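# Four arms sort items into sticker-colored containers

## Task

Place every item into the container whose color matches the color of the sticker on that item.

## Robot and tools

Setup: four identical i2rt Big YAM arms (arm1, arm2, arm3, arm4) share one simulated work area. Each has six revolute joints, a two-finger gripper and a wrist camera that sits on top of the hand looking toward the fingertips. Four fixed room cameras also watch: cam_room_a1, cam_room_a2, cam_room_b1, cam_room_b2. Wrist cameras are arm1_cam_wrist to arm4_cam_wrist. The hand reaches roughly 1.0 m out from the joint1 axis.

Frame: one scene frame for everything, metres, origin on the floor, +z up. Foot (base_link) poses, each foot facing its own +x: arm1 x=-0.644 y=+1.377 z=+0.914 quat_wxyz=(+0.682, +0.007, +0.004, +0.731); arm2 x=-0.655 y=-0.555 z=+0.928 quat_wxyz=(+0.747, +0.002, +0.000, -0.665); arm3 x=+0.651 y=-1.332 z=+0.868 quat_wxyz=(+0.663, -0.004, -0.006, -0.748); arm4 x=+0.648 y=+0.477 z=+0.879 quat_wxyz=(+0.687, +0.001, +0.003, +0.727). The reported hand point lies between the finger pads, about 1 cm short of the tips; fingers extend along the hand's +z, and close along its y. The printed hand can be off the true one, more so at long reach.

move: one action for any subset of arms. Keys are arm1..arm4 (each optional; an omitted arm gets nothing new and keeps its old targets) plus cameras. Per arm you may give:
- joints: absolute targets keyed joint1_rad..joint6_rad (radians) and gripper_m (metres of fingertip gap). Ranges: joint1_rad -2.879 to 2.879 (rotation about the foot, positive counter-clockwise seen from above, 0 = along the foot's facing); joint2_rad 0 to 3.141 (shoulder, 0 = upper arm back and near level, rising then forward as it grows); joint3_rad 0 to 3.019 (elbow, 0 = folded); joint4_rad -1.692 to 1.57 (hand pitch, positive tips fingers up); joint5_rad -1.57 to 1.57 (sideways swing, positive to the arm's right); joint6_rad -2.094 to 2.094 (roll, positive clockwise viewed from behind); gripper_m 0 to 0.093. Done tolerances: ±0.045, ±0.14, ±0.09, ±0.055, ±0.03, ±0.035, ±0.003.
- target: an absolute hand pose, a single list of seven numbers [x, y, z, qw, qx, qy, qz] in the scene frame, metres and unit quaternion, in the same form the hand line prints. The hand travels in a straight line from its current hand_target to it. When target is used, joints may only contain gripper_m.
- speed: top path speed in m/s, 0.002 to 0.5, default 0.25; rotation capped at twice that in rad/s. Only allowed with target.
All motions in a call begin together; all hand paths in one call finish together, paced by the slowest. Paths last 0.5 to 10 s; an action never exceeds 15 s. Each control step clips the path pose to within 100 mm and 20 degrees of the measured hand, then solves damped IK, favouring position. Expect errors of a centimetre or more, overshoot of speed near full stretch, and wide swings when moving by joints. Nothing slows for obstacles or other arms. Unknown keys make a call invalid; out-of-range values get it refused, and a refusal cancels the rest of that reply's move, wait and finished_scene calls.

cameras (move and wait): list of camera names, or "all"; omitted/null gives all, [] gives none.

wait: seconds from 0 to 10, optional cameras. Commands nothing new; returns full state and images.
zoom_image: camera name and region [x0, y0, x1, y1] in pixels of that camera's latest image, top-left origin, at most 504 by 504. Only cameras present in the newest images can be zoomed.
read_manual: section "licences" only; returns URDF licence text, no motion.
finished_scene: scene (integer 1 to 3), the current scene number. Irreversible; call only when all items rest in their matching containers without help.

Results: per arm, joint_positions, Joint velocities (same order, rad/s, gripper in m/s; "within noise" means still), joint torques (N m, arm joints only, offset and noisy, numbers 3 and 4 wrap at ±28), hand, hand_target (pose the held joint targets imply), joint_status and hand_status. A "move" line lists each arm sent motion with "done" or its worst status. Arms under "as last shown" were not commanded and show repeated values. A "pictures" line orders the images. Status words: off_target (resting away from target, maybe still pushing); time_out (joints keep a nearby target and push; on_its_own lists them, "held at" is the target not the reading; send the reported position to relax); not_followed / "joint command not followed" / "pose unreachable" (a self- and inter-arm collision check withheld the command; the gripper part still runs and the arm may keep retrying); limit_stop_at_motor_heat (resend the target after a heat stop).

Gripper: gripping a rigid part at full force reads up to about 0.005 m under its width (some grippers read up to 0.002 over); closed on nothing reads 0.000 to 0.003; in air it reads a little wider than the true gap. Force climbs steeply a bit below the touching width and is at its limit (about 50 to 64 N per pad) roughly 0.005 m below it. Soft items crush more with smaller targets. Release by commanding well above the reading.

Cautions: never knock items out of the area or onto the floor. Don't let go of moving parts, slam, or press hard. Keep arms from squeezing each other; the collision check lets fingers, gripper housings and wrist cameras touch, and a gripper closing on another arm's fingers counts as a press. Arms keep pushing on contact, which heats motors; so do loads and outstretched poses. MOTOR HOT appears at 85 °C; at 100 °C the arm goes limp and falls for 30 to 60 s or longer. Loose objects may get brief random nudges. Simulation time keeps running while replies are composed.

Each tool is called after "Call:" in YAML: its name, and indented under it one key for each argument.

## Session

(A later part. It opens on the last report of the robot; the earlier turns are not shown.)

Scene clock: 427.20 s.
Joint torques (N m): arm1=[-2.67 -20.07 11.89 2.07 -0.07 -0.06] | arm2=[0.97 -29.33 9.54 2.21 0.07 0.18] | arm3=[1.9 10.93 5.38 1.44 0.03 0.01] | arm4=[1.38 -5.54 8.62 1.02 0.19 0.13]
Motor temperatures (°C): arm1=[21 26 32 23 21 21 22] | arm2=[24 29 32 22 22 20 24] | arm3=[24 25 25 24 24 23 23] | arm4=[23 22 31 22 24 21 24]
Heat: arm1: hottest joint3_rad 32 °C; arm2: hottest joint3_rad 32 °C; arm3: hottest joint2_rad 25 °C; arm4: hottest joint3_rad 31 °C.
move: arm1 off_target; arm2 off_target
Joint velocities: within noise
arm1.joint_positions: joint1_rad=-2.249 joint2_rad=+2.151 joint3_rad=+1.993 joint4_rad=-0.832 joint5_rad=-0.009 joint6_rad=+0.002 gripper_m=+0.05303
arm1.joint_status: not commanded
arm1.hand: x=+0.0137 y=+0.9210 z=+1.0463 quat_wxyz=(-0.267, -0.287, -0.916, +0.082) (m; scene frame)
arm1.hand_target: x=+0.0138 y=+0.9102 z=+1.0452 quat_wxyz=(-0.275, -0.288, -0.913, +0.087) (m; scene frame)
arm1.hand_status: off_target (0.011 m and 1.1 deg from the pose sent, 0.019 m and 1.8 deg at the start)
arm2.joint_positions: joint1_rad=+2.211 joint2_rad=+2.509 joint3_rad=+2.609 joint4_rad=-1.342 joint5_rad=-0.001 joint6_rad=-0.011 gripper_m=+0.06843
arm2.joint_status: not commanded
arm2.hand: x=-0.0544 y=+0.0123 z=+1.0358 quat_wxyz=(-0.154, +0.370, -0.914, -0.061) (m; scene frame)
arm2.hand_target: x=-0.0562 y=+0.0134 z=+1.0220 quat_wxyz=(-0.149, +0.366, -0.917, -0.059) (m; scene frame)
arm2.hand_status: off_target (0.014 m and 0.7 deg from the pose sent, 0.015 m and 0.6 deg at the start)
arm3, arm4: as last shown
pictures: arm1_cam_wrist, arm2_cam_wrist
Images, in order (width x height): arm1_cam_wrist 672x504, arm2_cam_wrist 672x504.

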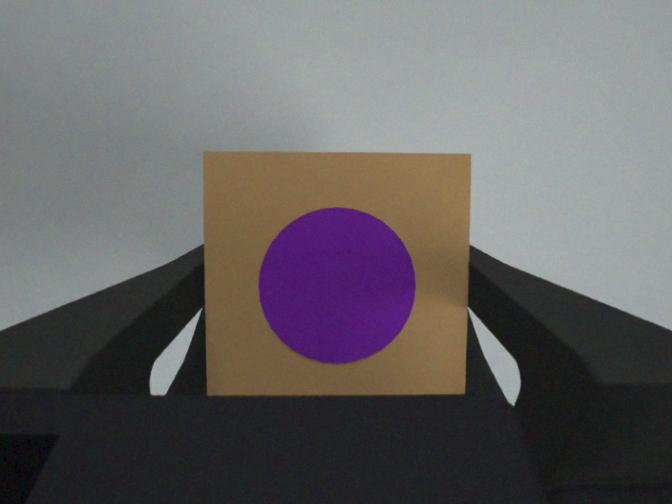

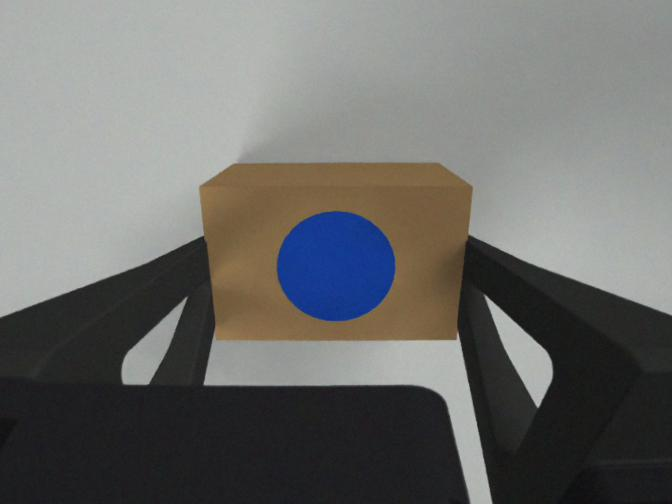

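Call:
move:
  arm1: {"target": [0.014, 0.910, 1.030, 0.2749, 0.2880, 0.9133, -0.0867], "speed": 0.1}
  arm2: {"target": [-0.0560, 0.0135, 1.012, 0.1493, -0.3658, 0.9167, 0.0596], "speed": 0.1}
  cameras: ["arm1_cam_wrist", "arm2_cam_wrist"]

Scene clock: 434.03 s.
Joint torques (N m): arm1=[-2.61 -20.13 11.71 2.1 0.01 -0.02] | arm2=[0.85 -28.28 9.28 2.25 0.08 0.18] | arm3=[1.85 10.93 5.34 1.47 0.02 0.02] | arm4=[0.67 -5.54 8.58 1.21 0.15 0.13]
Motor temperatures (°C): arm1=[21 26 32 23 21 21 22] | arm2=[24 29 32 22 22 20 24] | arm3=[24 25 25 24 24 23 23] | arm4=[23 22 31 22 24 21 24]
Heat: arm1: hottest joint3_rad 32 °C; arm2: hottest joint3_rad 32 °C; arm3: hottest joint2_rad 25 °C; arm4: hottest joint3_rad 31 °C.
move: arm1 off_target; arm2 off_target
Joint velocities: within noise
arm1.joint_positions: joint1_rad=-2.249 joint2_rad=+2.159 joint3_rad=+1.969 joint4_rad=-0.798 joint5_rad=-0.009 joint6_rad=+0.002 gripper_m=+0.05303
arm1.joint_status: not commanded
arm1.hand: x=+0.0139 y=+0.9207 z=+1.0324 quat_wxyz=(-0.268, -0.287, -0.916, +0.083) (m; scene frame)
arm1.hand_target: x=+0.0137 y=+0.9102 z=+1.0300 quat_wxyz=(-0.275, -0.288, -0.913, +0.087) (m; scene frame)
arm1.hand_status: off_target (0.011 m and 1.0 deg from the pose sent, 0.020 m and 1.1 deg at the start)
arm2.joint_positions: joint1_rad=+2.211 joint2_rad=+2.493 joint3_rad=+2.575 joint4_rad=-1.311 joint5_rad=-0.001 joint6_rad=-0.011 gripper_m=+0.06843
arm2.joint_status: not commanded
arm2.hand: x=-0.0538 y=+0.0129 z=+1.0359 quat_wxyz=(-0.160, +0.369, -0.913, -0.063) (m; scene frame)
arm2.hand_target: x=-0.0564 y=+0.0132 z=+1.0124 quat_wxyz=(-0.149, +0.366, -0.917, -0.059) (m; scene frame)
arm2.hand_status: off_target (0.024 m and 1.4 deg from the pose sent, 0.024 m and 0.7 deg at the start)
arm3, arm4: as last shown
arm4.hand_target: x=+0.3770 y=+0.6654 z=+1.0770 quat_wxyz=(-0.074, +0.922, -0.287, -0.248) (m; scene frame)
pictures: arm1_cam_wrist, arm2_cam_wrist
Images, in order (width x height): arm1_cam_wrist 672x504, arm2_cam_wrist 672x504.

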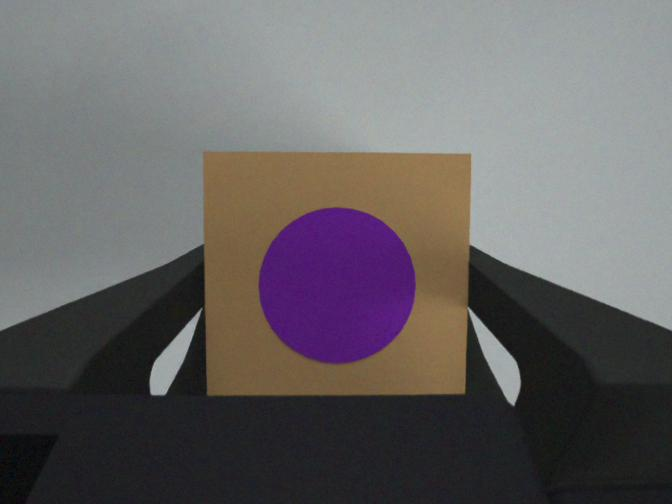

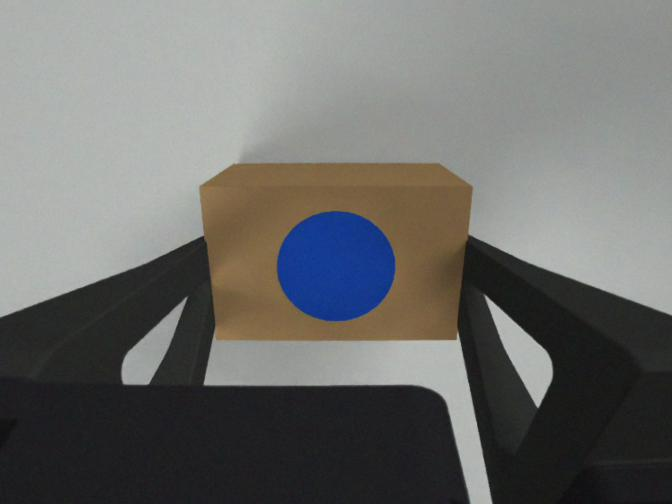

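Call:
move:
  arm1: {"target": [0.014, 0.910, 1.020, 0.2749, 0.2880, 0.9133, -0.0867], "speed": 0.1}
  arm2: {"target": [-0.0560, 0.0135, 1.032, 0.1493, -0.3658, 0.9167, 0.0596], "speed": 0.1}
  cameras: ["arm1_cam_wrist", "arm2_cam_wrist"]

Call:
move:
  arm2: {"joints": {"gripper_m": 0.092}}
  cameras: ["arm1_cam_wrist", "arm2_cam_wrist"]

Scene clock: 440.73 s.
Joint torques (N m): arm1=[-2.67 -19.43 11.63 2.1 -0.05 -0.02] | arm2=[0.97 -27.63 14.61 0.4 0.07 0.18] | arm3=[2.02 10.75 5.35 1.48 0.02 0.02] | arm4=[0.79 -5.36 8.47 1.31 0.13 0.17]
Motor temperatures (°C): arm1=[21 26 33 23 21 21 22] | arm2=[24 29 32 22 22 20 24] | arm3=[24 25 25 24 24 23 23] | arm4=[23 22 31 22 24 21 24]
Heat: arm1: hottest joint3_rad 33 °C; arm2: hottest joint3_rad 32 °C; arm3: hottest joint2_rad 25 °C; arm4: hottest joint3_rad 31 °C.
move: arm1 off_target; arm2 done
Joint velocities: within noise
arm1.joint_positions: joint1_rad=-2.249 joint2_rad=+2.165 joint3_rad=+1.954 joint4_rad=-0.776 joint5_rad=-0.009 joint6_rad=+0.002 gripper_m=+0.05303
arm1.joint_status: not commanded
arm1.hand: x=+0.0140 y=+0.9205 z=+1.0235 quat_wxyz=(-0.268, -0.287, -0.916, +0.083) (m; scene frame)
arm1.hand_target: x=+0.0137 y=+0.9102 z=+1.0200 quat_wxyz=(-0.275, -0.288, -0.913, +0.087) (m; scene frame)
arm1.hand_status: off_target (0.011 m and 0.9 deg from the pose sent, 0.016 m and 1.0 deg at the start)
arm2.joint_positions: joint1_rad=+2.211 joint2_rad=+2.493 joint3_rad=+2.576 joint4_rad=-1.322 joint5_rad=-0.001 joint6_rad=-0.011 gripper_m=+0.06843
arm2.joint_status: not commanded
arm2.hand: x=-0.0554 y=+0.0114 z=+1.0354 quat_wxyz=(-0.155, +0.369, -0.914, -0.062) (m; scene frame)
arm2.hand_target: x=-0.0562 y=+0.0134 z=+1.0320 quat_wxyz=(-0.150, +0.366, -0.917, -0.060) (m; scene frame)
arm2.hand_status: done (0.004 m and 0.9 deg from the pose sent, 0.004 m and 1.4 deg at the start)
arm3, arm4: as last shown
pictures: arm1_cam_wrist, arm2_cam_wrist
Images, in order (width x height): arm1_cam_wrist 672x504, arm2_cam_wrist 672x504.

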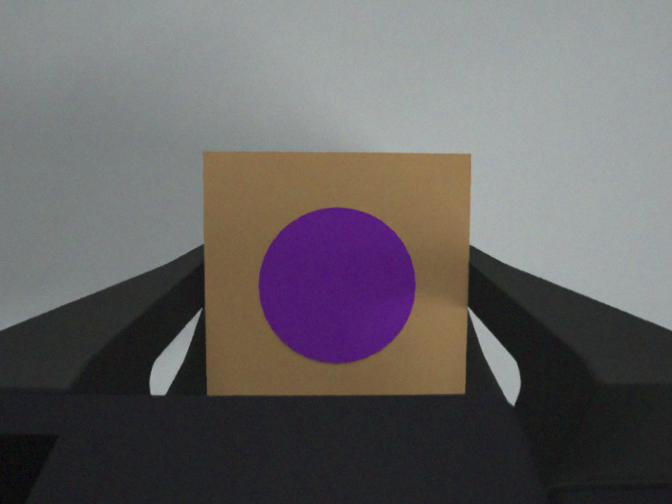

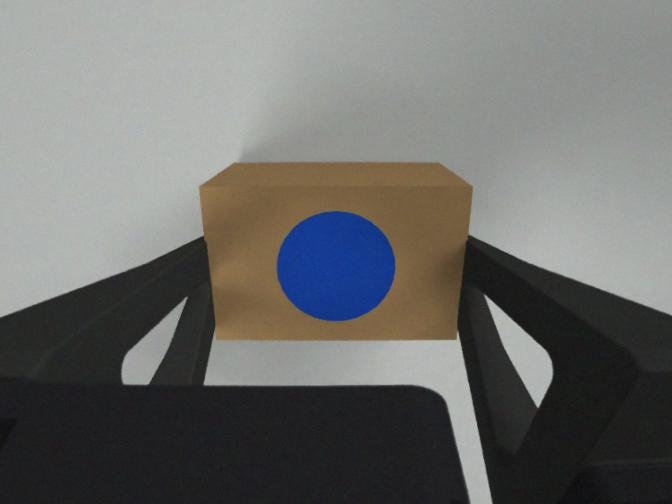

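Scene clock: 441.23 s.
Joint torques (N m): arm1=[-3.08 -19.66 11.58 2.24 -0.05 -0.03] | arm2=[0.85 -27.58 14.54 0.87 0.07 0.17] | arm3=[2.08 10.87 5.33 1.5 0.02 0.03] | arm4=[0.97 -5.71 8.75 1.33 0.13 0.17]
Motor temperatures (°C): arm1=[21 26 33 23 21 21 22] | arm2=[24 29 33 22 22 20 24] | arm3=[24 25 25 24 24 23 23] | arm4=[23 22 31 22 24 21 24]
Heat: arm1: hottest joint3_rad 33 °C; arm2: hottest joint3_rad 33 °C; arm3: hottest joint2_rad 25 °C; arm4: hottest joint3_rad 31 °C.
move: arm2 done
Joint velocities: within noise
arm1, arm3, arm4: as last shown
arm2.joint_positions: joint1_rad=+2.211 joint2_rad=+2.493 joint3_rad=+2.576 joint4_rad=-1.333 joint5_rad=-0.001 joint6_rad=-0.010 gripper_m=+0.09192
arm2.joint_status: all done
arm2.hand: x=-0.0574 y=+0.0095 z=+1.0344 quat_wxyz=(-0.150, +0.370, -0.915, -0.060) (m; scene frame)
arm2.hand_target: x=-0.0562 y=+0.0134 z=+1.0320 quat_wxyz=(-0.150, +0.366, -0.917, -0.060) (m; scene frame)
arm2.hand_status: not commanded
pictures: arm1_cam_wrist, arm2_cam_wrist
Images, in order (width x height): arm1_cam_wrist 672x504, arm2_cam_wrist 672x504.

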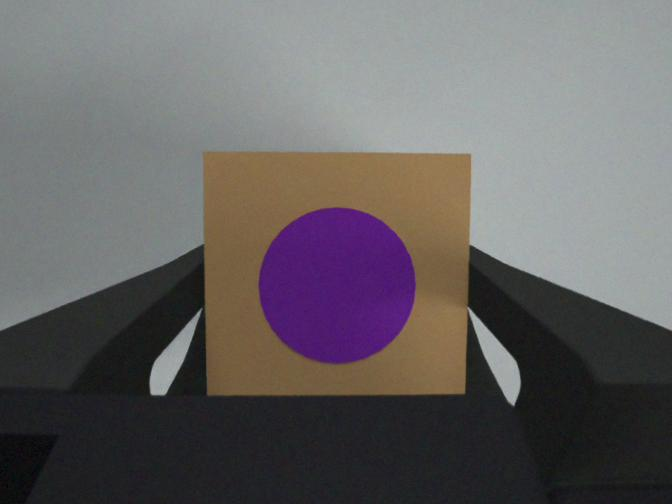

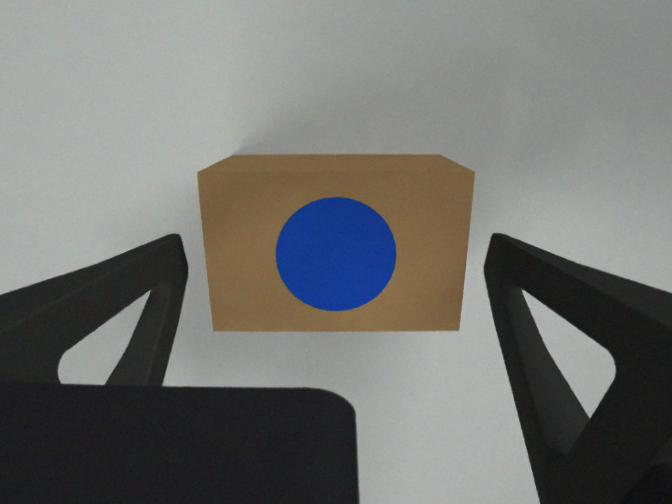

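Call:
move:
  arm1: {"target": [0.014, 0.910, 1.010, 0.2749, 0.2880, 0.9133, -0.0867], "speed": 0.1}
  arm2: {"target": [-0.075, -0.005, 1.085, 0.1493, -0.3658, 0.9167, 0.0596], "speed": 0.15}
  cameras: ["arm1_cam_wrist", "arm2_cam_wrist"]

Call:
move:
  arm1: {"target": [0.014, 0.910, 1.000, 0.2749, 0.2880, 0.9133, -0.0867], "speed": 0.1}
  arm2: {"target": [-0.4494, -0.3609, 1.11, 0.1493, -0.3658, 0.9167, 0.0596], "speed": 0.3}
  cameras: ["arm1_cam_wrist", "arm2_cam_wrist"]

Scene clock: 450.43 s.
Joint torques (N m): arm1=[-2.9 -19.72 11.29 2.04 -0.02 -0.01] | arm2=[0.85 -27.81 10.28 1.02 0.07 0.17] | arm3=[1.85 10.93 5.38 1.5 0.03 0.03] | arm4=[0.85 -5.89 8.55 1.24 0.14 0.11]
Motor temperatures (°C): arm1=[21 26 33 23 21 21 22] | arm2=[24 29 34 22 22 20 24] | arm3=[24 25 25 24 24 23 23] | arm4=[23 22 32 22 24 21 24]
Heat: arm1: hottest joint3_rad 33 °C; arm2: hottest joint3_rad 34 °C; arm3: hottest joint2_rad 25 °C; arm4: hottest joint3_rad 32 °C.
move: arm1 off_target; arm2 off_target
Joint velocities: within noise
arm1.joint_positions: joint1_rad=-2.249 joint2_rad=+2.167 joint3_rad=+1.943 joint4_rad=-0.754 joint5_rad=-0.009 joint6_rad=+0.002 gripper_m=+0.05303
arm1.joint_status: not commanded
arm1.hand: x=+0.0151 y=+0.9197 z=+1.0193 quat_wxyz=(-0.272, -0.286, -0.915, +0.084) (m; scene frame)
arm1.hand_target: x=+0.0137 y=+0.9102 z=+1.0102 quat_wxyz=(-0.275, -0.288, -0.913, +0.087) (m; scene frame)
arm1.hand_status: off_target (0.013 m and 0.5 deg from the pose sent, 0.017 m and 0.9 deg at the start)
arm2.joint_positions: joint1_rad=+2.211 joint2_rad=+2.377 joint3_rad=+2.524 joint4_rad=-1.364 joint5_rad=-0.001 joint6_rad=-0.010 gripper_m=+0.09192
arm2.joint_status: not commanded
arm2.hand: x=-0.0702 y=-0.0027 z=+1.0996 quat_wxyz=(-0.165, +0.369, -0.912, -0.066) (m; scene frame)
arm2.hand_target: x=-0.0750 y=-0.0050 z=+1.0853 quat_wxyz=(-0.149, +0.366, -0.917, -0.060) (m; scene frame)
arm2.hand_status: off_target (0.016 m and 2.0 deg from the pose sent, 0.056 m and 0.5 deg at the start)
arm3.joint_positions: joint1_rad=+1.681 joint2_rad=+0.266 joint3_rad=+1.523 joint4_rad=-1.645 joint5_rad=+0.000 joint6_rad=-0.007 gripper_m=+0.09402
arm3.joint_status: not commanded
arm3.hand: x=+0.6705 y=-1.3245 z=+1.4332 quat_wxyz=(-0.558, +0.003, -0.830, +0.011) (m; scene frame)
arm3.hand_target: x=+0.6714 y=-1.3243 z=+1.4362 quat_wxyz=(-0.556, +0.003, -0.831, +0.006) (m; scene frame)
arm3.hand_status: not commanded
arm4: as last shown
pictures: arm1_cam_wrist, arm2_cam_wrist
Images, in order (width x height): arm1_cam_wrist 672x504, arm2_cam_wrist 672x504.

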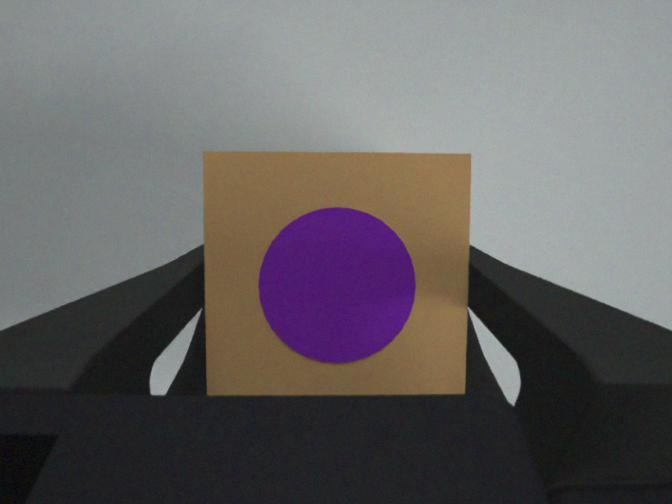

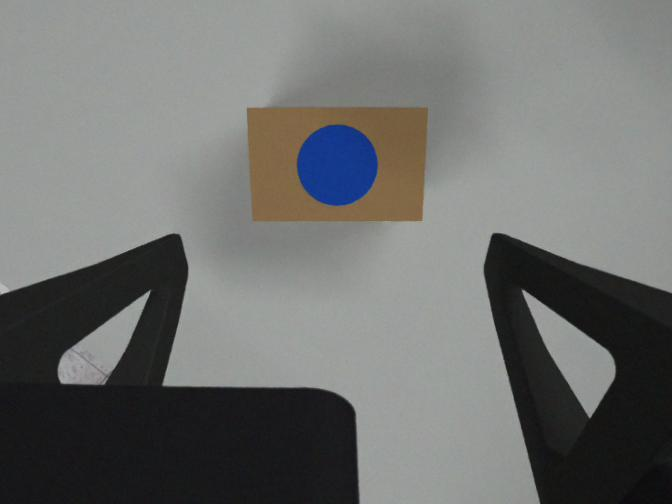

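Scene clock: 452.83 s.
Joint torques (N m): arm1=[-3.02 -18.73 10.58 2.04 -0.02 -0.02] | arm2=[0.85 -4.07 10.65 0.95 0.08 0.17] | arm3=[1.85 10.81 5.35 1.47 0 0.03] | arm4=[1.49 -5.42 8.75 1.22 0.17 0.13]
Motor temperatures (°C): arm1=[21 27 33 23 21 21 22] | arm2=[24 29 34 22 22 20 24] | arm3=[24 25 25 24 24 23 23] | arm4=[23 22 32 22 24 21 24]
Heat: arm1: hottest joint3_rad 33 °C; arm2: hottest joint3_rad 34 °C; arm3: hottest joint2_rad 25 °C; arm4: hottest joint3_rad 32 °C.
move: arm1 off_target; arm2 off_target
Joint velocities: within noise
arm1.joint_positions: joint1_rad=-2.249 joint2_rad=+2.167 joint3_rad=+1.936 joint4_rad=-0.731 joint5_rad=-0.009 joint6_rad=+0.002 gripper_m=+0.05303
arm1.joint_status: not commanded
arm1.hand: x=+0.0172 y=+0.9183 z=+1.0187 quat_wxyz=(-0.280, -0.286, -0.913, +0.086) (m; scene frame)
arm1.hand_target: x=+0.0135 y=+0.9104 z=+1.0002 quat_wxyz=(-0.275, -0.288, -0.913, +0.087) (m; scene frame)
arm1.hand_status: off_target (0.021 m and 0.6 deg from the pose sent, 0.022 m and 0.5 deg at the start)
arm2.joint_positions: joint1_rad=+2.211 joint2_rad=+0.855 joint3_rad=+0.750 joint4_rad=-1.113 joint5_rad=-0.001 joint6_rad=-0.010 gripper_m=+0.09192
arm2.joint_status: not commanded
arm2.hand: x=-0.4449 y=-0.3572 z=+1.1193 quat_wxyz=(-0.165, +0.369, -0.912, -0.066) (m; scene frame)
arm2.hand_target: x=-0.4494 y=-0.3609 z=+1.1102 quat_wxyz=(-0.149, +0.366, -0.917, -0.060) (m; scene frame)
arm2.hand_status: off_target (0.011 m and 2.0 deg from the pose sent, 0.522 m and 2.0 deg at the start)
arm3, arm4: as last shown
pictures: arm1_cam_wrist, arm2_cam_wrist
Images, in order (width x height): arm1_cam_wrist 672x504, arm2_cam_wrist 672x504.

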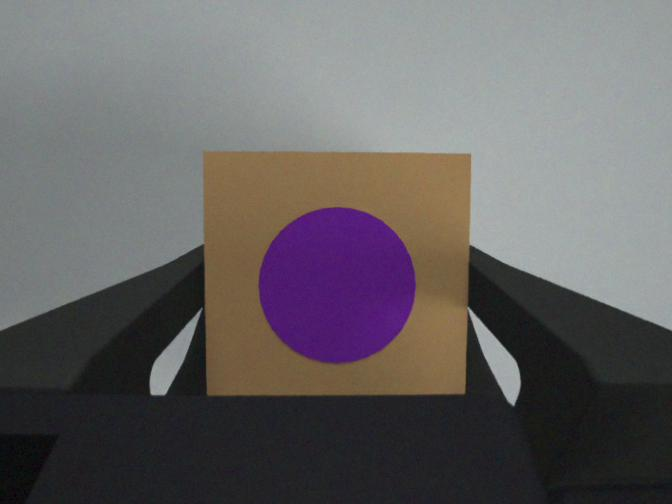

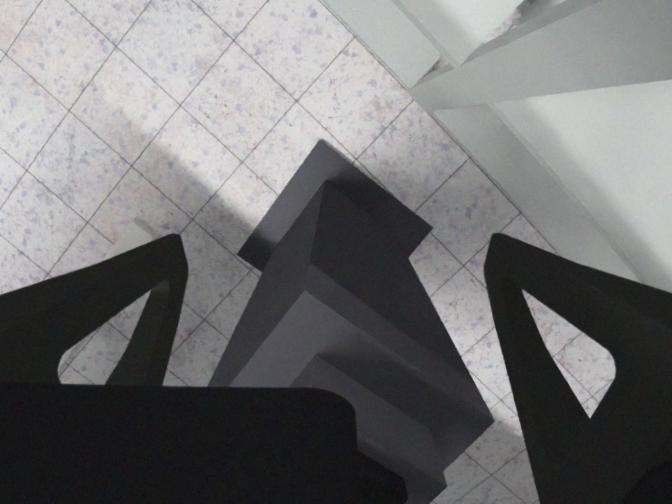

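Call:
move:
  arm1: {"target": [0.014, 0.910, 1.017, 0.2749, 0.2880, 0.9133, -0.0867], "speed": 0.1}
  cameras: []

Call:
move:
  arm1: {"joints": {"gripper_m": 0.092}}
  cameras: ["arm1_cam_wrist"]

Call:
move:
  arm1: {"target": [-0.02, 0.934, 1.095, 0.2749, 0.2880, 0.9133, -0.0867], "speed": 0.15}
  cameras: ["arm1_cam_wrist"]

Call:
move:
  arm1: {"target": [-0.3712, 1.189, 1.11, 0.2749, 0.2880, 0.9133, -0.0867], "speed": 0.3}
  cameras: ["arm1_cam_wrist", "arm4_cam_wrist", "cam_room_a2", "cam_room_b2"]

Scene clock: 460.50 s.
Joint torques (N m): arm1=[-2.26 -19.55 12.83 0.88 -0.09 0] | arm2=[0.85 -3.9 10.66 0.94 0.08 0.17] | arm3=[2.02 10.75 5.38 1.47 0.02 0.02] | arm4=[0.79 -5.6 8.64 1.22 0.15 0.14]
Motor temperatures (°C): arm1=[21 27 33 23 21 21 22] | arm2=[24 28 33 22 22 20 24] | arm3=[24 25 25 24 24 23 23] | arm4=[23 22 32 22 24 21 24]
Heat: arm1: hottest joint3_rad 33 °C; arm2: hottest joint3_rad 33 °C; arm3: hottest joint2_rad 25 °C; arm4: hottest joint3_rad 32 °C.
move: arm1 done
Joint velocities: within noise
arm1.joint_positions: joint1_rad=-2.249 joint2_rad=+2.167 joint3_rad=+1.936 joint4_rad=-0.732 joint5_rad=-0.009 joint6_rad=+0.001 gripper_m=+0.05303
arm1.joint_status: not commanded
arm1.hand: x=+0.0171 y=+0.9184 z=+1.0186 quat_wxyz=(-0.279, -0.285, -0.913, +0.086) (m; scene frame)
arm1.hand_target: x=+0.0139 y=+0.9101 z=+1.0170 quat_wxyz=(-0.275, -0.288, -0.913, +0.087) (m; scene frame)
arm1.hand_status: done (0.009 m and 0.6 deg from the pose sent, 0.009 m and 0.6 deg at the start)
arm2, arm3: as last shown
arm4.joint_positions: joint1_rad=+0.910 joint2_rad=+0.882 joint3_rad=+0.737 joint4_rad=-0.922 joint5_rad=-0.002 joint6_rad=-0.011 gripper_m=+0.09406
arm4.joint_status: not commanded
arm4.hand: x=+0.3771 y=+0.6658 z=+1.0752 quat_wxyz=(-0.072, +0.926, -0.284, -0.240) (m; scene frame)
arm4.hand_target: x=+0.3770 y=+0.6654 z=+1.0770 quat_wxyz=(-0.074, +0.922, -0.287, -0.248) (m; scene frame)
arm4.hand_status: not commanded
pictures: none
No camera images: "cameras" was empty.

Scene clock: 461.07 s.
Joint torques (N m): arm1=[-2.96 -20.13 12.66 0.98 -0.1 0] | arm2=[0.97 -3.96 10.63 0.95 0.07 0.17] | arm3=[1.96 10.87 5.41 1.54 0.03 0.02] | arm4=[1.03 -5.25 8.61 1.26 0.16 0.16]
Motor temperatures (°C): arm1=[21 27 33 23 21 21 22] | arm2=[24 28 33 22 22 20 24] | arm3=[24 25 25 24 24 23 23] | arm4=[23 22 32 22 24 21 24]
Heat: arm1: hottest joint3_rad 33 °C; arm2: hottest joint3_rad 33 °C; arm3: hottest joint2_rad 25 °C; arm4: hottest joint3_rad 32 °C.
move: arm1 done
Joint velocities: within noise
arm1.joint_positions: joint1_rad=-2.249 joint2_rad=+2.168 joint3_rad=+1.936 joint4_rad=-0.737 joint5_rad=-0.010 joint6_rad=+0.001 gripper_m=+0.09196
arm1.joint_status: all done
arm1.hand: x=+0.0163 y=+0.9189 z=+1.0177 quat_wxyz=(-0.277, -0.285, -0.914, +0.086) (m; scene frame)
arm1.hand_target: x=+0.0139 y=+0.9102 z=+1.0170 quat_wxyz=(-0.275, -0.288, -0.913, +0.087) (m; scene frame)
arm1.hand_status: not commanded
arm2, arm3, arm4: as last shown
pictures: arm1_cam_wrist
Images, in order (width x height): arm1_cam_wrist 672x504.

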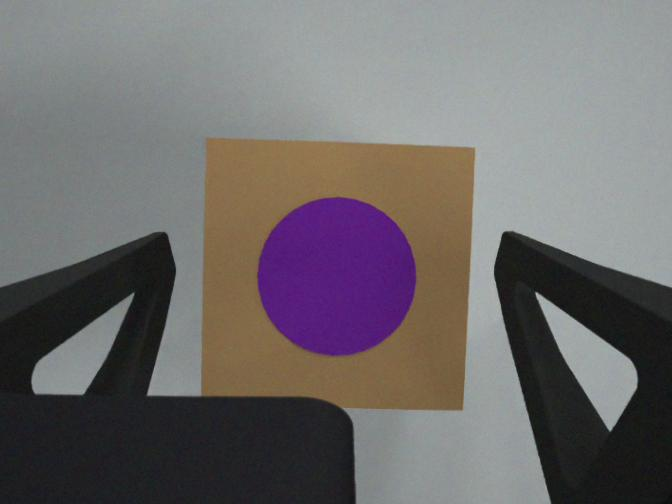

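Scene clock: 462.43 s.
Joint torques (N m): arm1=[-2.78 -19.78 11.4 0.99 -0.02 0] | arm2=[1.03 -3.96 10.62 0.96 0.07 0.18] | arm3=[1.96 10.75 5.41 1.46 0.02 0.02] | arm4=[1.2 -5.66 8.64 1.18 0.13 0.15]
Motor temperatures (°C): arm1=[21 28 33 23 21 21 22] | arm2=[24 28 33 22 22 20 24] | arm3=[24 25 25 24 24 23 23] | arm4=[23 22 32 22 24 21 24]
Heat: arm1: hottest joint3_rad 33 °C; arm2: hottest joint3_rad 33 °C; arm3: hottest joint2_rad 25 °C; arm4: hottest joint3_rad 32 °C.
move: arm1 done
Joint velocities: within noise
arm1.joint_positions: joint1_rad=-2.250 joint2_rad=+2.019 joint3_rad=+1.880 joint4_rad=-0.833 joint5_rad=-0.010 joint6_rad=+0.001 gripper_m=+0.09196
arm1.joint_status: not commanded
arm1.hand: x=-0.0140 y=+0.9401 z=+1.0890 quat_wxyz=(-0.275, -0.286, -0.914, +0.085) (m; scene frame)
arm1.hand_target: x=-0.0200 y=+0.9340 z=+1.0949 quat_wxyz=(-0.275, -0.288, -0.913, +0.087) (m; scene frame)
arm1.hand_status: done (0.010 m and 0.4 deg from the pose sent, 0.087 m and 0.4 deg at the start)
arm2, arm3, arm4: as last shown
pictures: arm1_cam_wrist
Images, in order (width x height): arm1_cam_wrist 672x504.

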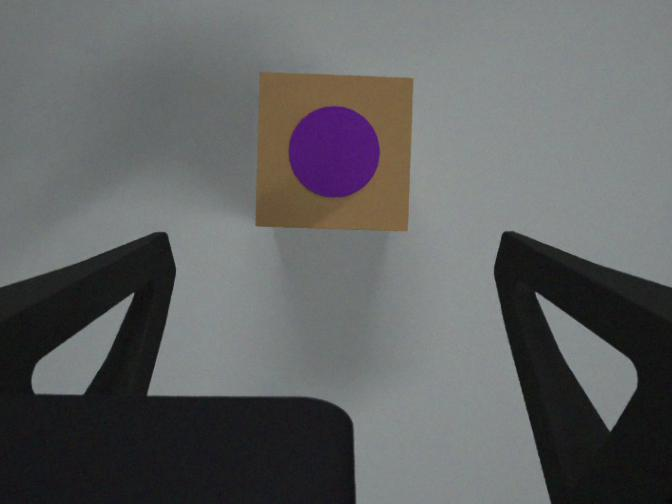

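Scene clock: 464.57 s.
Joint torques (N m): arm1=[-2.02 -0.26 11.85 0.95 0.05 0.07] | arm2=[1.03 -3.96 10.65 0.94 0.07 0.17] | arm3=[1.96 10.75 5.35 1.47 0.02 0.02] | arm4=[1.03 -5.77 8.58 1.24 0.15 0.15]
Motor temperatures (°C): arm1=[21 27 33 23 21 21 22] | arm2=[24 28 33 22 22 20 24] | arm3=[24 25 25 24 24 23 23] | arm4=[23 22 32 22 24 21 24]
Heat: arm1: hottest joint3_rad 33 °C; arm2: hottest joint3_rad 33 °C; arm3: hottest joint2_rad 25 °C; arm4: hottest joint3_rad 32 °C.
move: arm1 done
Joint velocities: within noise
arm1.joint_positions: joint1_rad=-2.250 joint2_rad=+0.804 joint3_rad=+0.679 joint4_rad=-0.834 joint5_rad=-0.007 joint6_rad=+0.001 gripper_m=+0.09196
arm1.joint_status: not commanded
arm1.hand: x=-0.3711 y=+1.1892 z=+1.1108 quat_wxyz=(-0.281, -0.285, -0.912, +0.088) (m; scene frame)
arm1.hand_target: x=-0.3713 y=+1.1890 z=+1.1100 quat_wxyz=(-0.275, -0.288, -0.913, +0.087) (m; scene frame)
arm1.hand_status: done (0.001 m and 0.8 deg from the pose sent, 0.436 m and 0.4 deg at the start)
arm2, arm3, arm4: as last shown
pictures: arm1_cam_wrist, arm4_cam_wrist, cam_room_a2, cam_room_b2
Images, in order (width x height): arm1_cam_wrist 672x504, arm4_cam_wrist 672x504, cam_room_a2 672x504, cam_room_b2 672x504.

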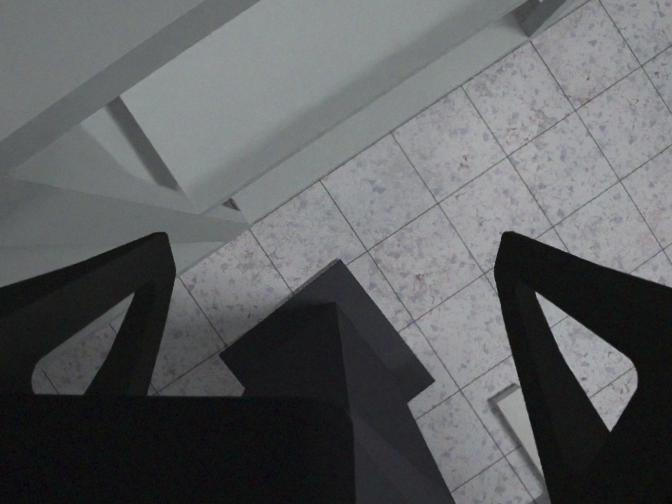

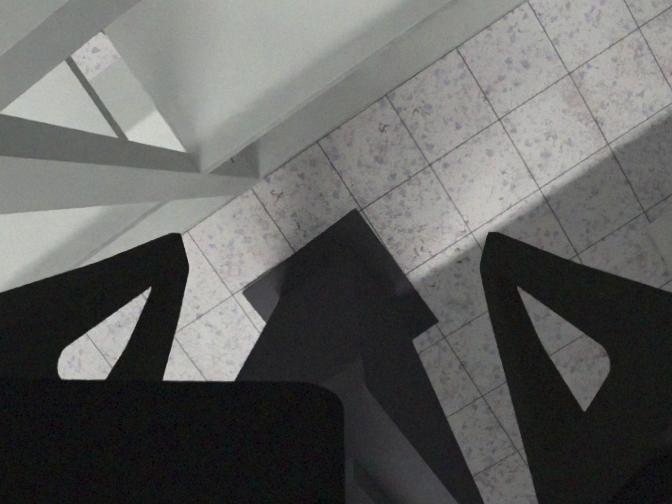

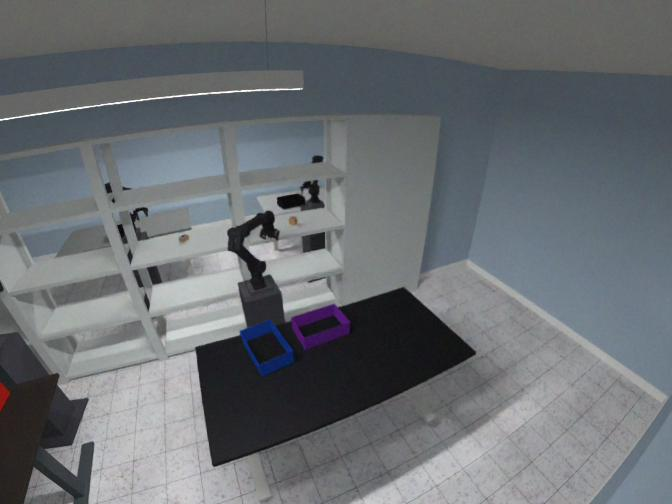

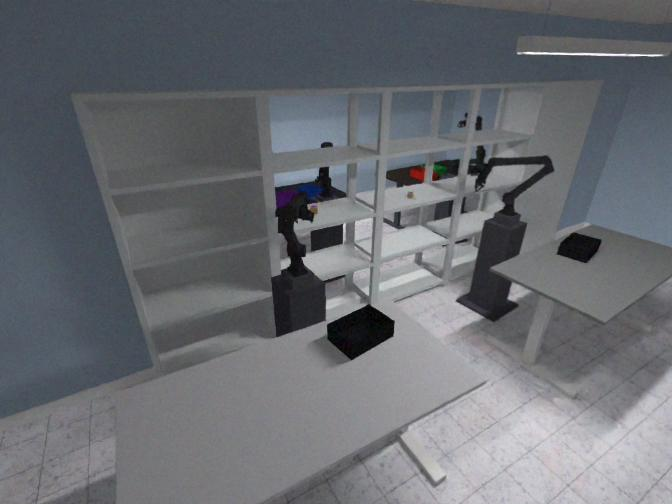

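Call:
move:
  arm4: {"target": [0.050, 0.897, 1.110, 0.0765, -0.9227, 0.2856, 0.2472], "speed": 0.3}
  arm1: {"joints": {"joint1_rad": 1.5, "joint2_rad": 0.534, "joint3_rad": 1.403, "joint4_rad": -1.3}}
  arm2: {"joints": {"joint1_rad": -1.687, "joint2_rad": 0.39, "joint3_rad": 1.428, "joint4_rad": -1.4}}
  cameras: ["arm4_cam_wrist"]

Call:
wait:
  seconds: 0.5

Scene clock: 476.03 s.
Joint torques (N m): arm1=[-1.32 6.3 12.23 1.47 0.05 0.07] | arm2=[0.44 6.71 7.75 1.99 -0.02 0.17] | arm3=[2.02 10.99 5.37 1.44 0.02 0.02] | arm4=[0.26 -20.84 13.14 0.35 0.16 0.03]
Motor temperatures (°C): arm1=[21 27 33 23 21 21 22] | arm2=[24 28 32 22 22 20 23] | arm3=[24 25 25 24 24 23 23] | arm4=[23 22 33 22 24 21 24]
Heat: arm1: hottest joint3_rad 33 °C; arm2: hottest joint3_rad 32 °C; arm3: hottest joint2_rad 25 °C; arm4: hottest joint3_rad 33 °C.
move: arm1 done; arm2 done; arm4 off_target
Joint velocities: within noise
arm1.joint_positions: joint1_rad=+1.493 joint2_rad=+0.521 joint3_rad=+1.361 joint4_rad=-1.288 joint5_rad=-0.006 joint6_rad=+0.001 gripper_m=+0.09202
arm1.joint_status: all done
arm1.hand: x=-0.8389 y=+1.3770 z=+1.4728 quat_wxyz=(-0.001, +0.842, -0.002, -0.539) (m; scene frame)
arm1.hand_target: x=-0.8353 y=+1.3757 z=+1.4877 quat_wxyz=(+0.002, +0.838, -0.001, -0.546) (m; scene frame)
arm1.hand_status: not commanded
arm2.joint_positions: joint1_rad=-1.683 joint2_rad=+0.378 joint3_rad=+1.425 joint4_rad=-1.385 joint5_rad=+0.002 joint6_rad=-0.010 gripper_m=+0.09200
arm2.joint_status: all done
arm2.hand: x=-0.7739 y=-0.5570 z=+1.5106 quat_wxyz=(+0.003, -0.816, -0.007, +0.578) (m; scene frame)
arm2.hand_target: x=-0.7777 y=-0.5566 z=+1.5070 quat_wxyz=(+0.002, -0.823, -0.001, +0.567) (m; scene frame)
arm2.hand_status: not commanded
arm3: as last shown
arm4.joint_positions: joint1_rad=+0.910 joint2_rad=+1.928 joint3_rad=+1.858 joint4_rad=-0.999 joint5_rad=-0.002 joint6_rad=-0.011 gripper_m=+0.09406
arm4.joint_status: not commanded
arm4.hand: x=+0.0590 y=+0.8858 z=+1.1001 quat_wxyz=(-0.072, +0.926, -0.284, -0.239) (m; scene frame)
arm4.hand_target: x=+0.0507 y=+0.8964 z=+1.1100 quat_wxyz=(-0.077, +0.923, -0.285, -0.248) (m; scene frame)
arm4.hand_status: off_target (0.017 m and 1.2 deg from the pose sent, 0.402 m and 1.1 deg at the start)
pictures: arm4_cam_wrist
Images, in order (width x height): arm4_cam_wrist 672x504.

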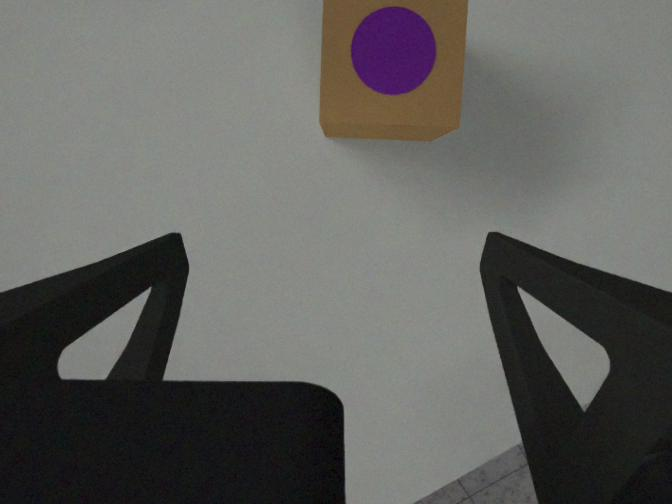

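Scene clock: 476.53 s.
Joint torques (N m): arm1=[-1.2 6.07 12.11 1.32 0.07 0.07] | arm2=[0.32 6.71 7.72 1.96 -0.03 0.17] | arm3=[2.02 10.7 5.41 1.5 0.02 0.02] | arm4=[0.67 -20.78 13.2 0.38 0.17 0.04]
Motor temperatures (°C): arm1=[21 27 33 23 21 21 22] | arm2=[24 28 32 22 22 20 23] | arm3=[24 25 25 24 24 23 23] | arm4=[23 22 33 22 24 21 24]
Heat: arm1: hottest joint3_rad 33 °C; arm2: hottest joint3_rad 32 °C; arm3: hottest joint2_rad 25 °C; arm4: hottest joint3_rad 33 °C.
Joint velocities: within noise
arm1.joint_positions: joint1_rad=+1.493 joint2_rad=+0.521 joint3_rad=+1.361 joint4_rad=-1.288 joint5_rad=-0.006 joint6_rad=+0.001 gripper_m=+0.09202
arm1.joint_status: all done
arm1.hand: x=-0.8389 y=+1.3770 z=+1.4728 quat_wxyz=(-0.001, +0.842, -0.002, -0.539) (m; scene frame)
arm1.hand_target: x=-0.8353 y=+1.3757 z=+1.4877 quat_wxyz=(+0.002, +0.838, -0.001, -0.546) (m; scene frame)
arm1.hand_status: not commanded
arm2.joint_positions: joint1_rad=-1.683 joint2_rad=+0.378 joint3_rad=+1.425 joint4_rad=-1.385 joint5_rad=+0.002 joint6_rad=-0.010 gripper_m=+0.09200
arm2.joint_status: all done
arm2.hand: x=-0.7739 y=-0.5570 z=+1.5106 quat_wxyz=(+0.003, -0.816, -0.007, +0.578) (m; scene frame)
arm2.hand_target: x=-0.7777 y=-0.5566 z=+1.5070 quat_wxyz=(+0.002, -0.823, -0.001, +0.567) (m; scene frame)
arm2.hand_status: not commanded
arm3.joint_positions: joint1_rad=+1.681 joint2_rad=+0.266 joint3_rad=+1.523 joint4_rad=-1.645 joint5_rad=+0.000 joint6_rad=-0.007 gripper_m=+0.09402
arm3.joint_status: not commanded
arm3.hand: x=+0.6705 y=-1.3245 z=+1.4332 quat_wxyz=(-0.558, +0.003, -0.830, +0.011) (m; scene frame)
arm3.hand_target: x=+0.6714 y=-1.3243 z=+1.4362 quat_wxyz=(-0.556, +0.003, -0.831, +0.006) (m; scene frame)
arm3.hand_status: not commanded
arm4.joint_positions: joint1_rad=+0.910 joint2_rad=+1.928 joint3_rad=+1.858 joint4_rad=-0.999 joint5_rad=-0.002 joint6_rad=-0.011 gripper_m=+0.09406
arm4.joint_status: not commanded
arm4.hand: x=+0.0590 y=+0.8858 z=+1.1001 quat_wxyz=(-0.072, +0.926, -0.284, -0.239) (m; scene frame)
arm4.hand_target: x=+0.0507 y=+0.8964 z=+1.1100 quat_wxyz=(-0.077, +0.923, -0.285, -0.248) (m; scene frame)
arm4.hand_status: off_target (0.017 m and 1.2 deg from the pose sent, 0.402 m and 1.1 deg at the start)
wait: 0.50 s; at rest by 0.27 s
pictures: arm1_cam_wrist, arm2_cam_wrist, arm3_cam_wrist, arm4_cam_wrist, cam_room_a1, cam_room_a2, cam_room_b1, cam_room_b2
Images, in order (width x height): arm1_cam_wrist 672x504, arm2_cam_wrist 672x504, arm3_cam_wrist 672x504, arm4_cam_wrist 672x504, cam_room_a1 672x504, cam_room_a2 672x504, cam_room_b1 672x504, cam_room_b2 672x504.

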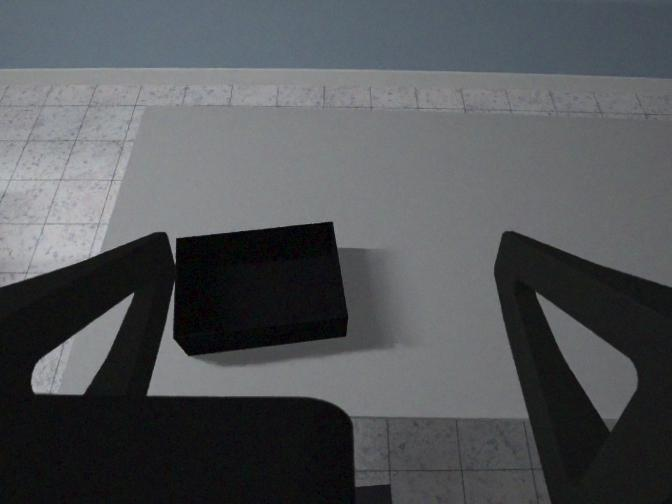

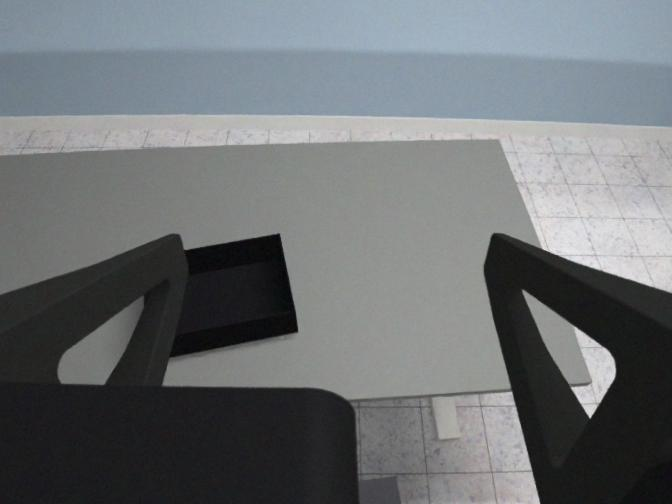

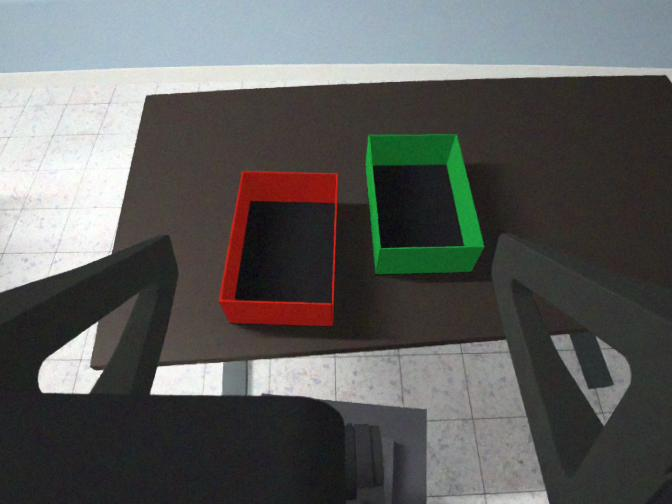

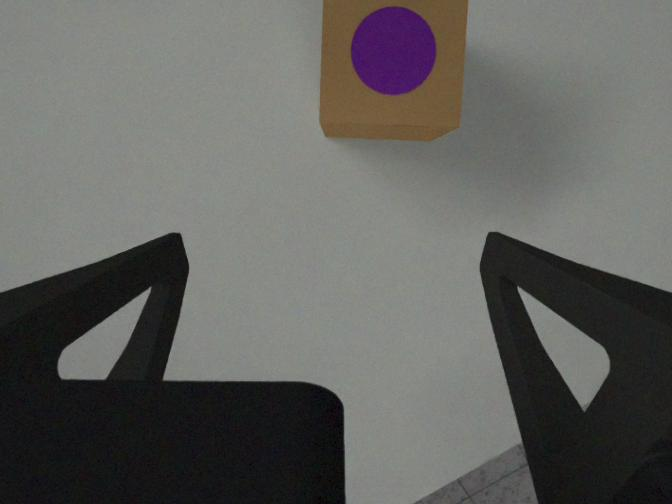

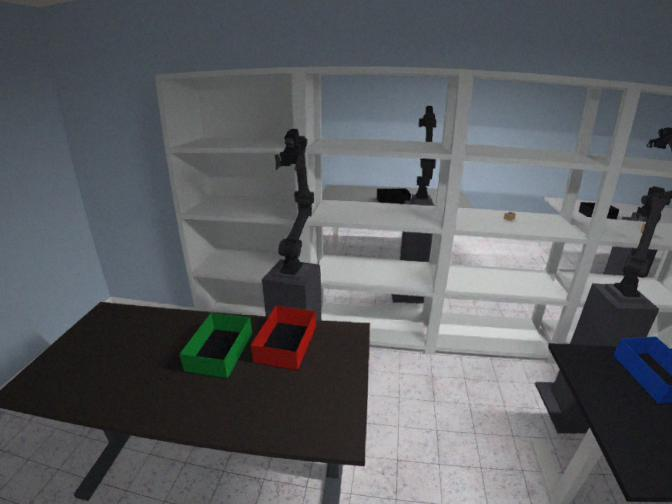

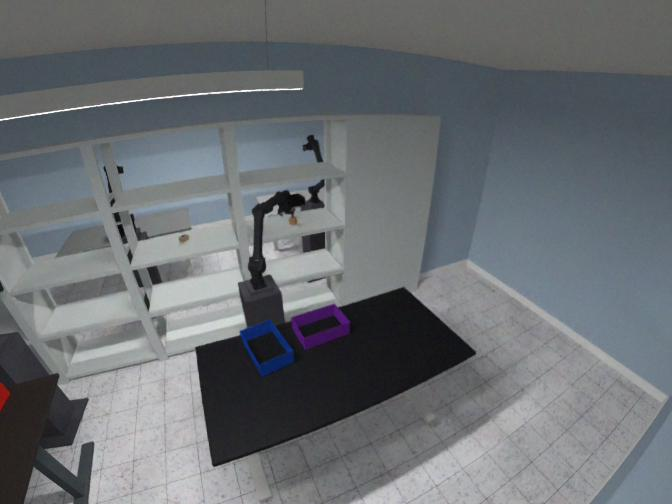

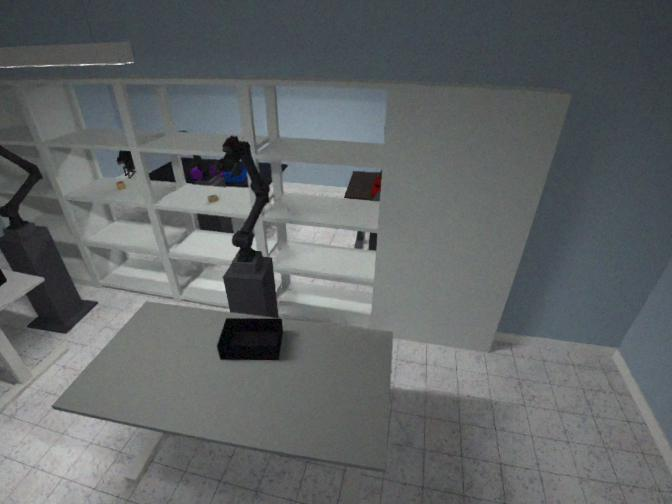

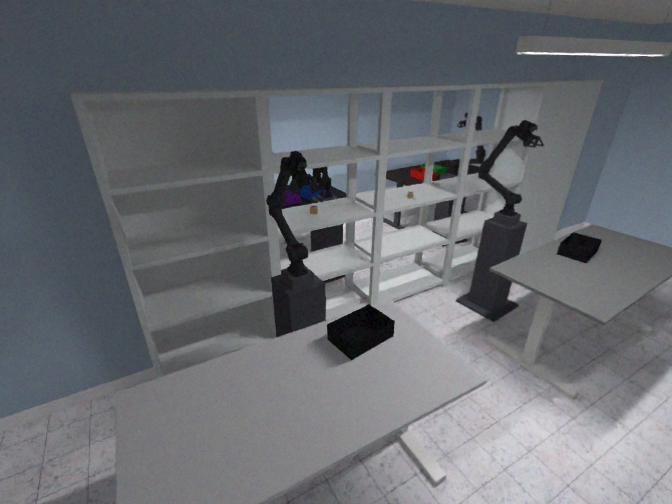

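Call:
move:
  arm4: {"target": [0.003, 0.9555, 1.033, 0.0800, -0.9187, 0.2985, 0.2461], "speed": 0.15}
  cameras: ["arm4_cam_wrist"]

Scene clock: 491.23 s.
Joint torques (N m): arm1=[-0.79 6.48 12.22 1.29 0.08 0.08] | arm2=[0.38 6.59 7.76 1.98 -0.03 0.18] | arm3=[1.9 10.81 5.37 1.48 0.03 0.02] | arm4=[0.38 -24.47 12.93 1.02 0.22 0.06]
Motor temperatures (°C): arm1=[21 26 35 23 21 21 22] | arm2=[24 27 32 22 22 20 23] | arm3=[24 25 25 24 24 23 23] | arm4=[23 22 38 22 24 21 24]
Heat: arm1: hottest joint3_rad 35 °C; arm2: hottest joint3_rad 32 °C; arm3: hottest joint2_rad 25 °C; arm4: hottest joint3_rad 38 °C.
move: arm4 off_target
Joint velocities: within noise
arm1, arm2, arm3: as last shown
arm4.joint_positions: joint1_rad=+0.883 joint2_rad=+2.170 joint3_rad=+2.058 joint4_rad=-0.972 joint5_rad=-0.002 joint6_rad=-0.011 gripper_m=+0.09406
arm4.joint_status: not commanded
arm4.hand: x=+0.0139 y=+0.9416 z=+1.0254 quat_wxyz=(-0.073, +0.924, -0.296, -0.231) (m; scene frame)
arm4.hand_target: x=+0.0039 y=+0.9547 z=+1.0329 quat_wxyz=(-0.080, +0.919, -0.298, -0.246) (m; scene frame)
arm4.hand_status: off_target (0.019 m and 2.1 deg from the pose sent, 0.112 m and 2.3 deg at the start)
pictures: arm4_cam_wrist
Images, in order (width x height): arm4_cam_wrist 672x504.

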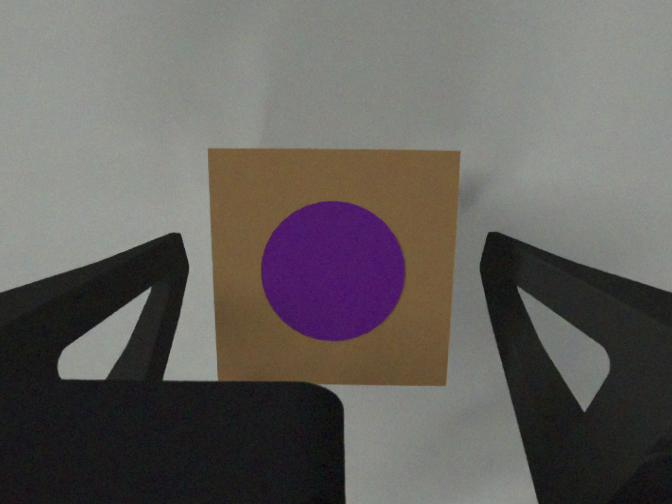

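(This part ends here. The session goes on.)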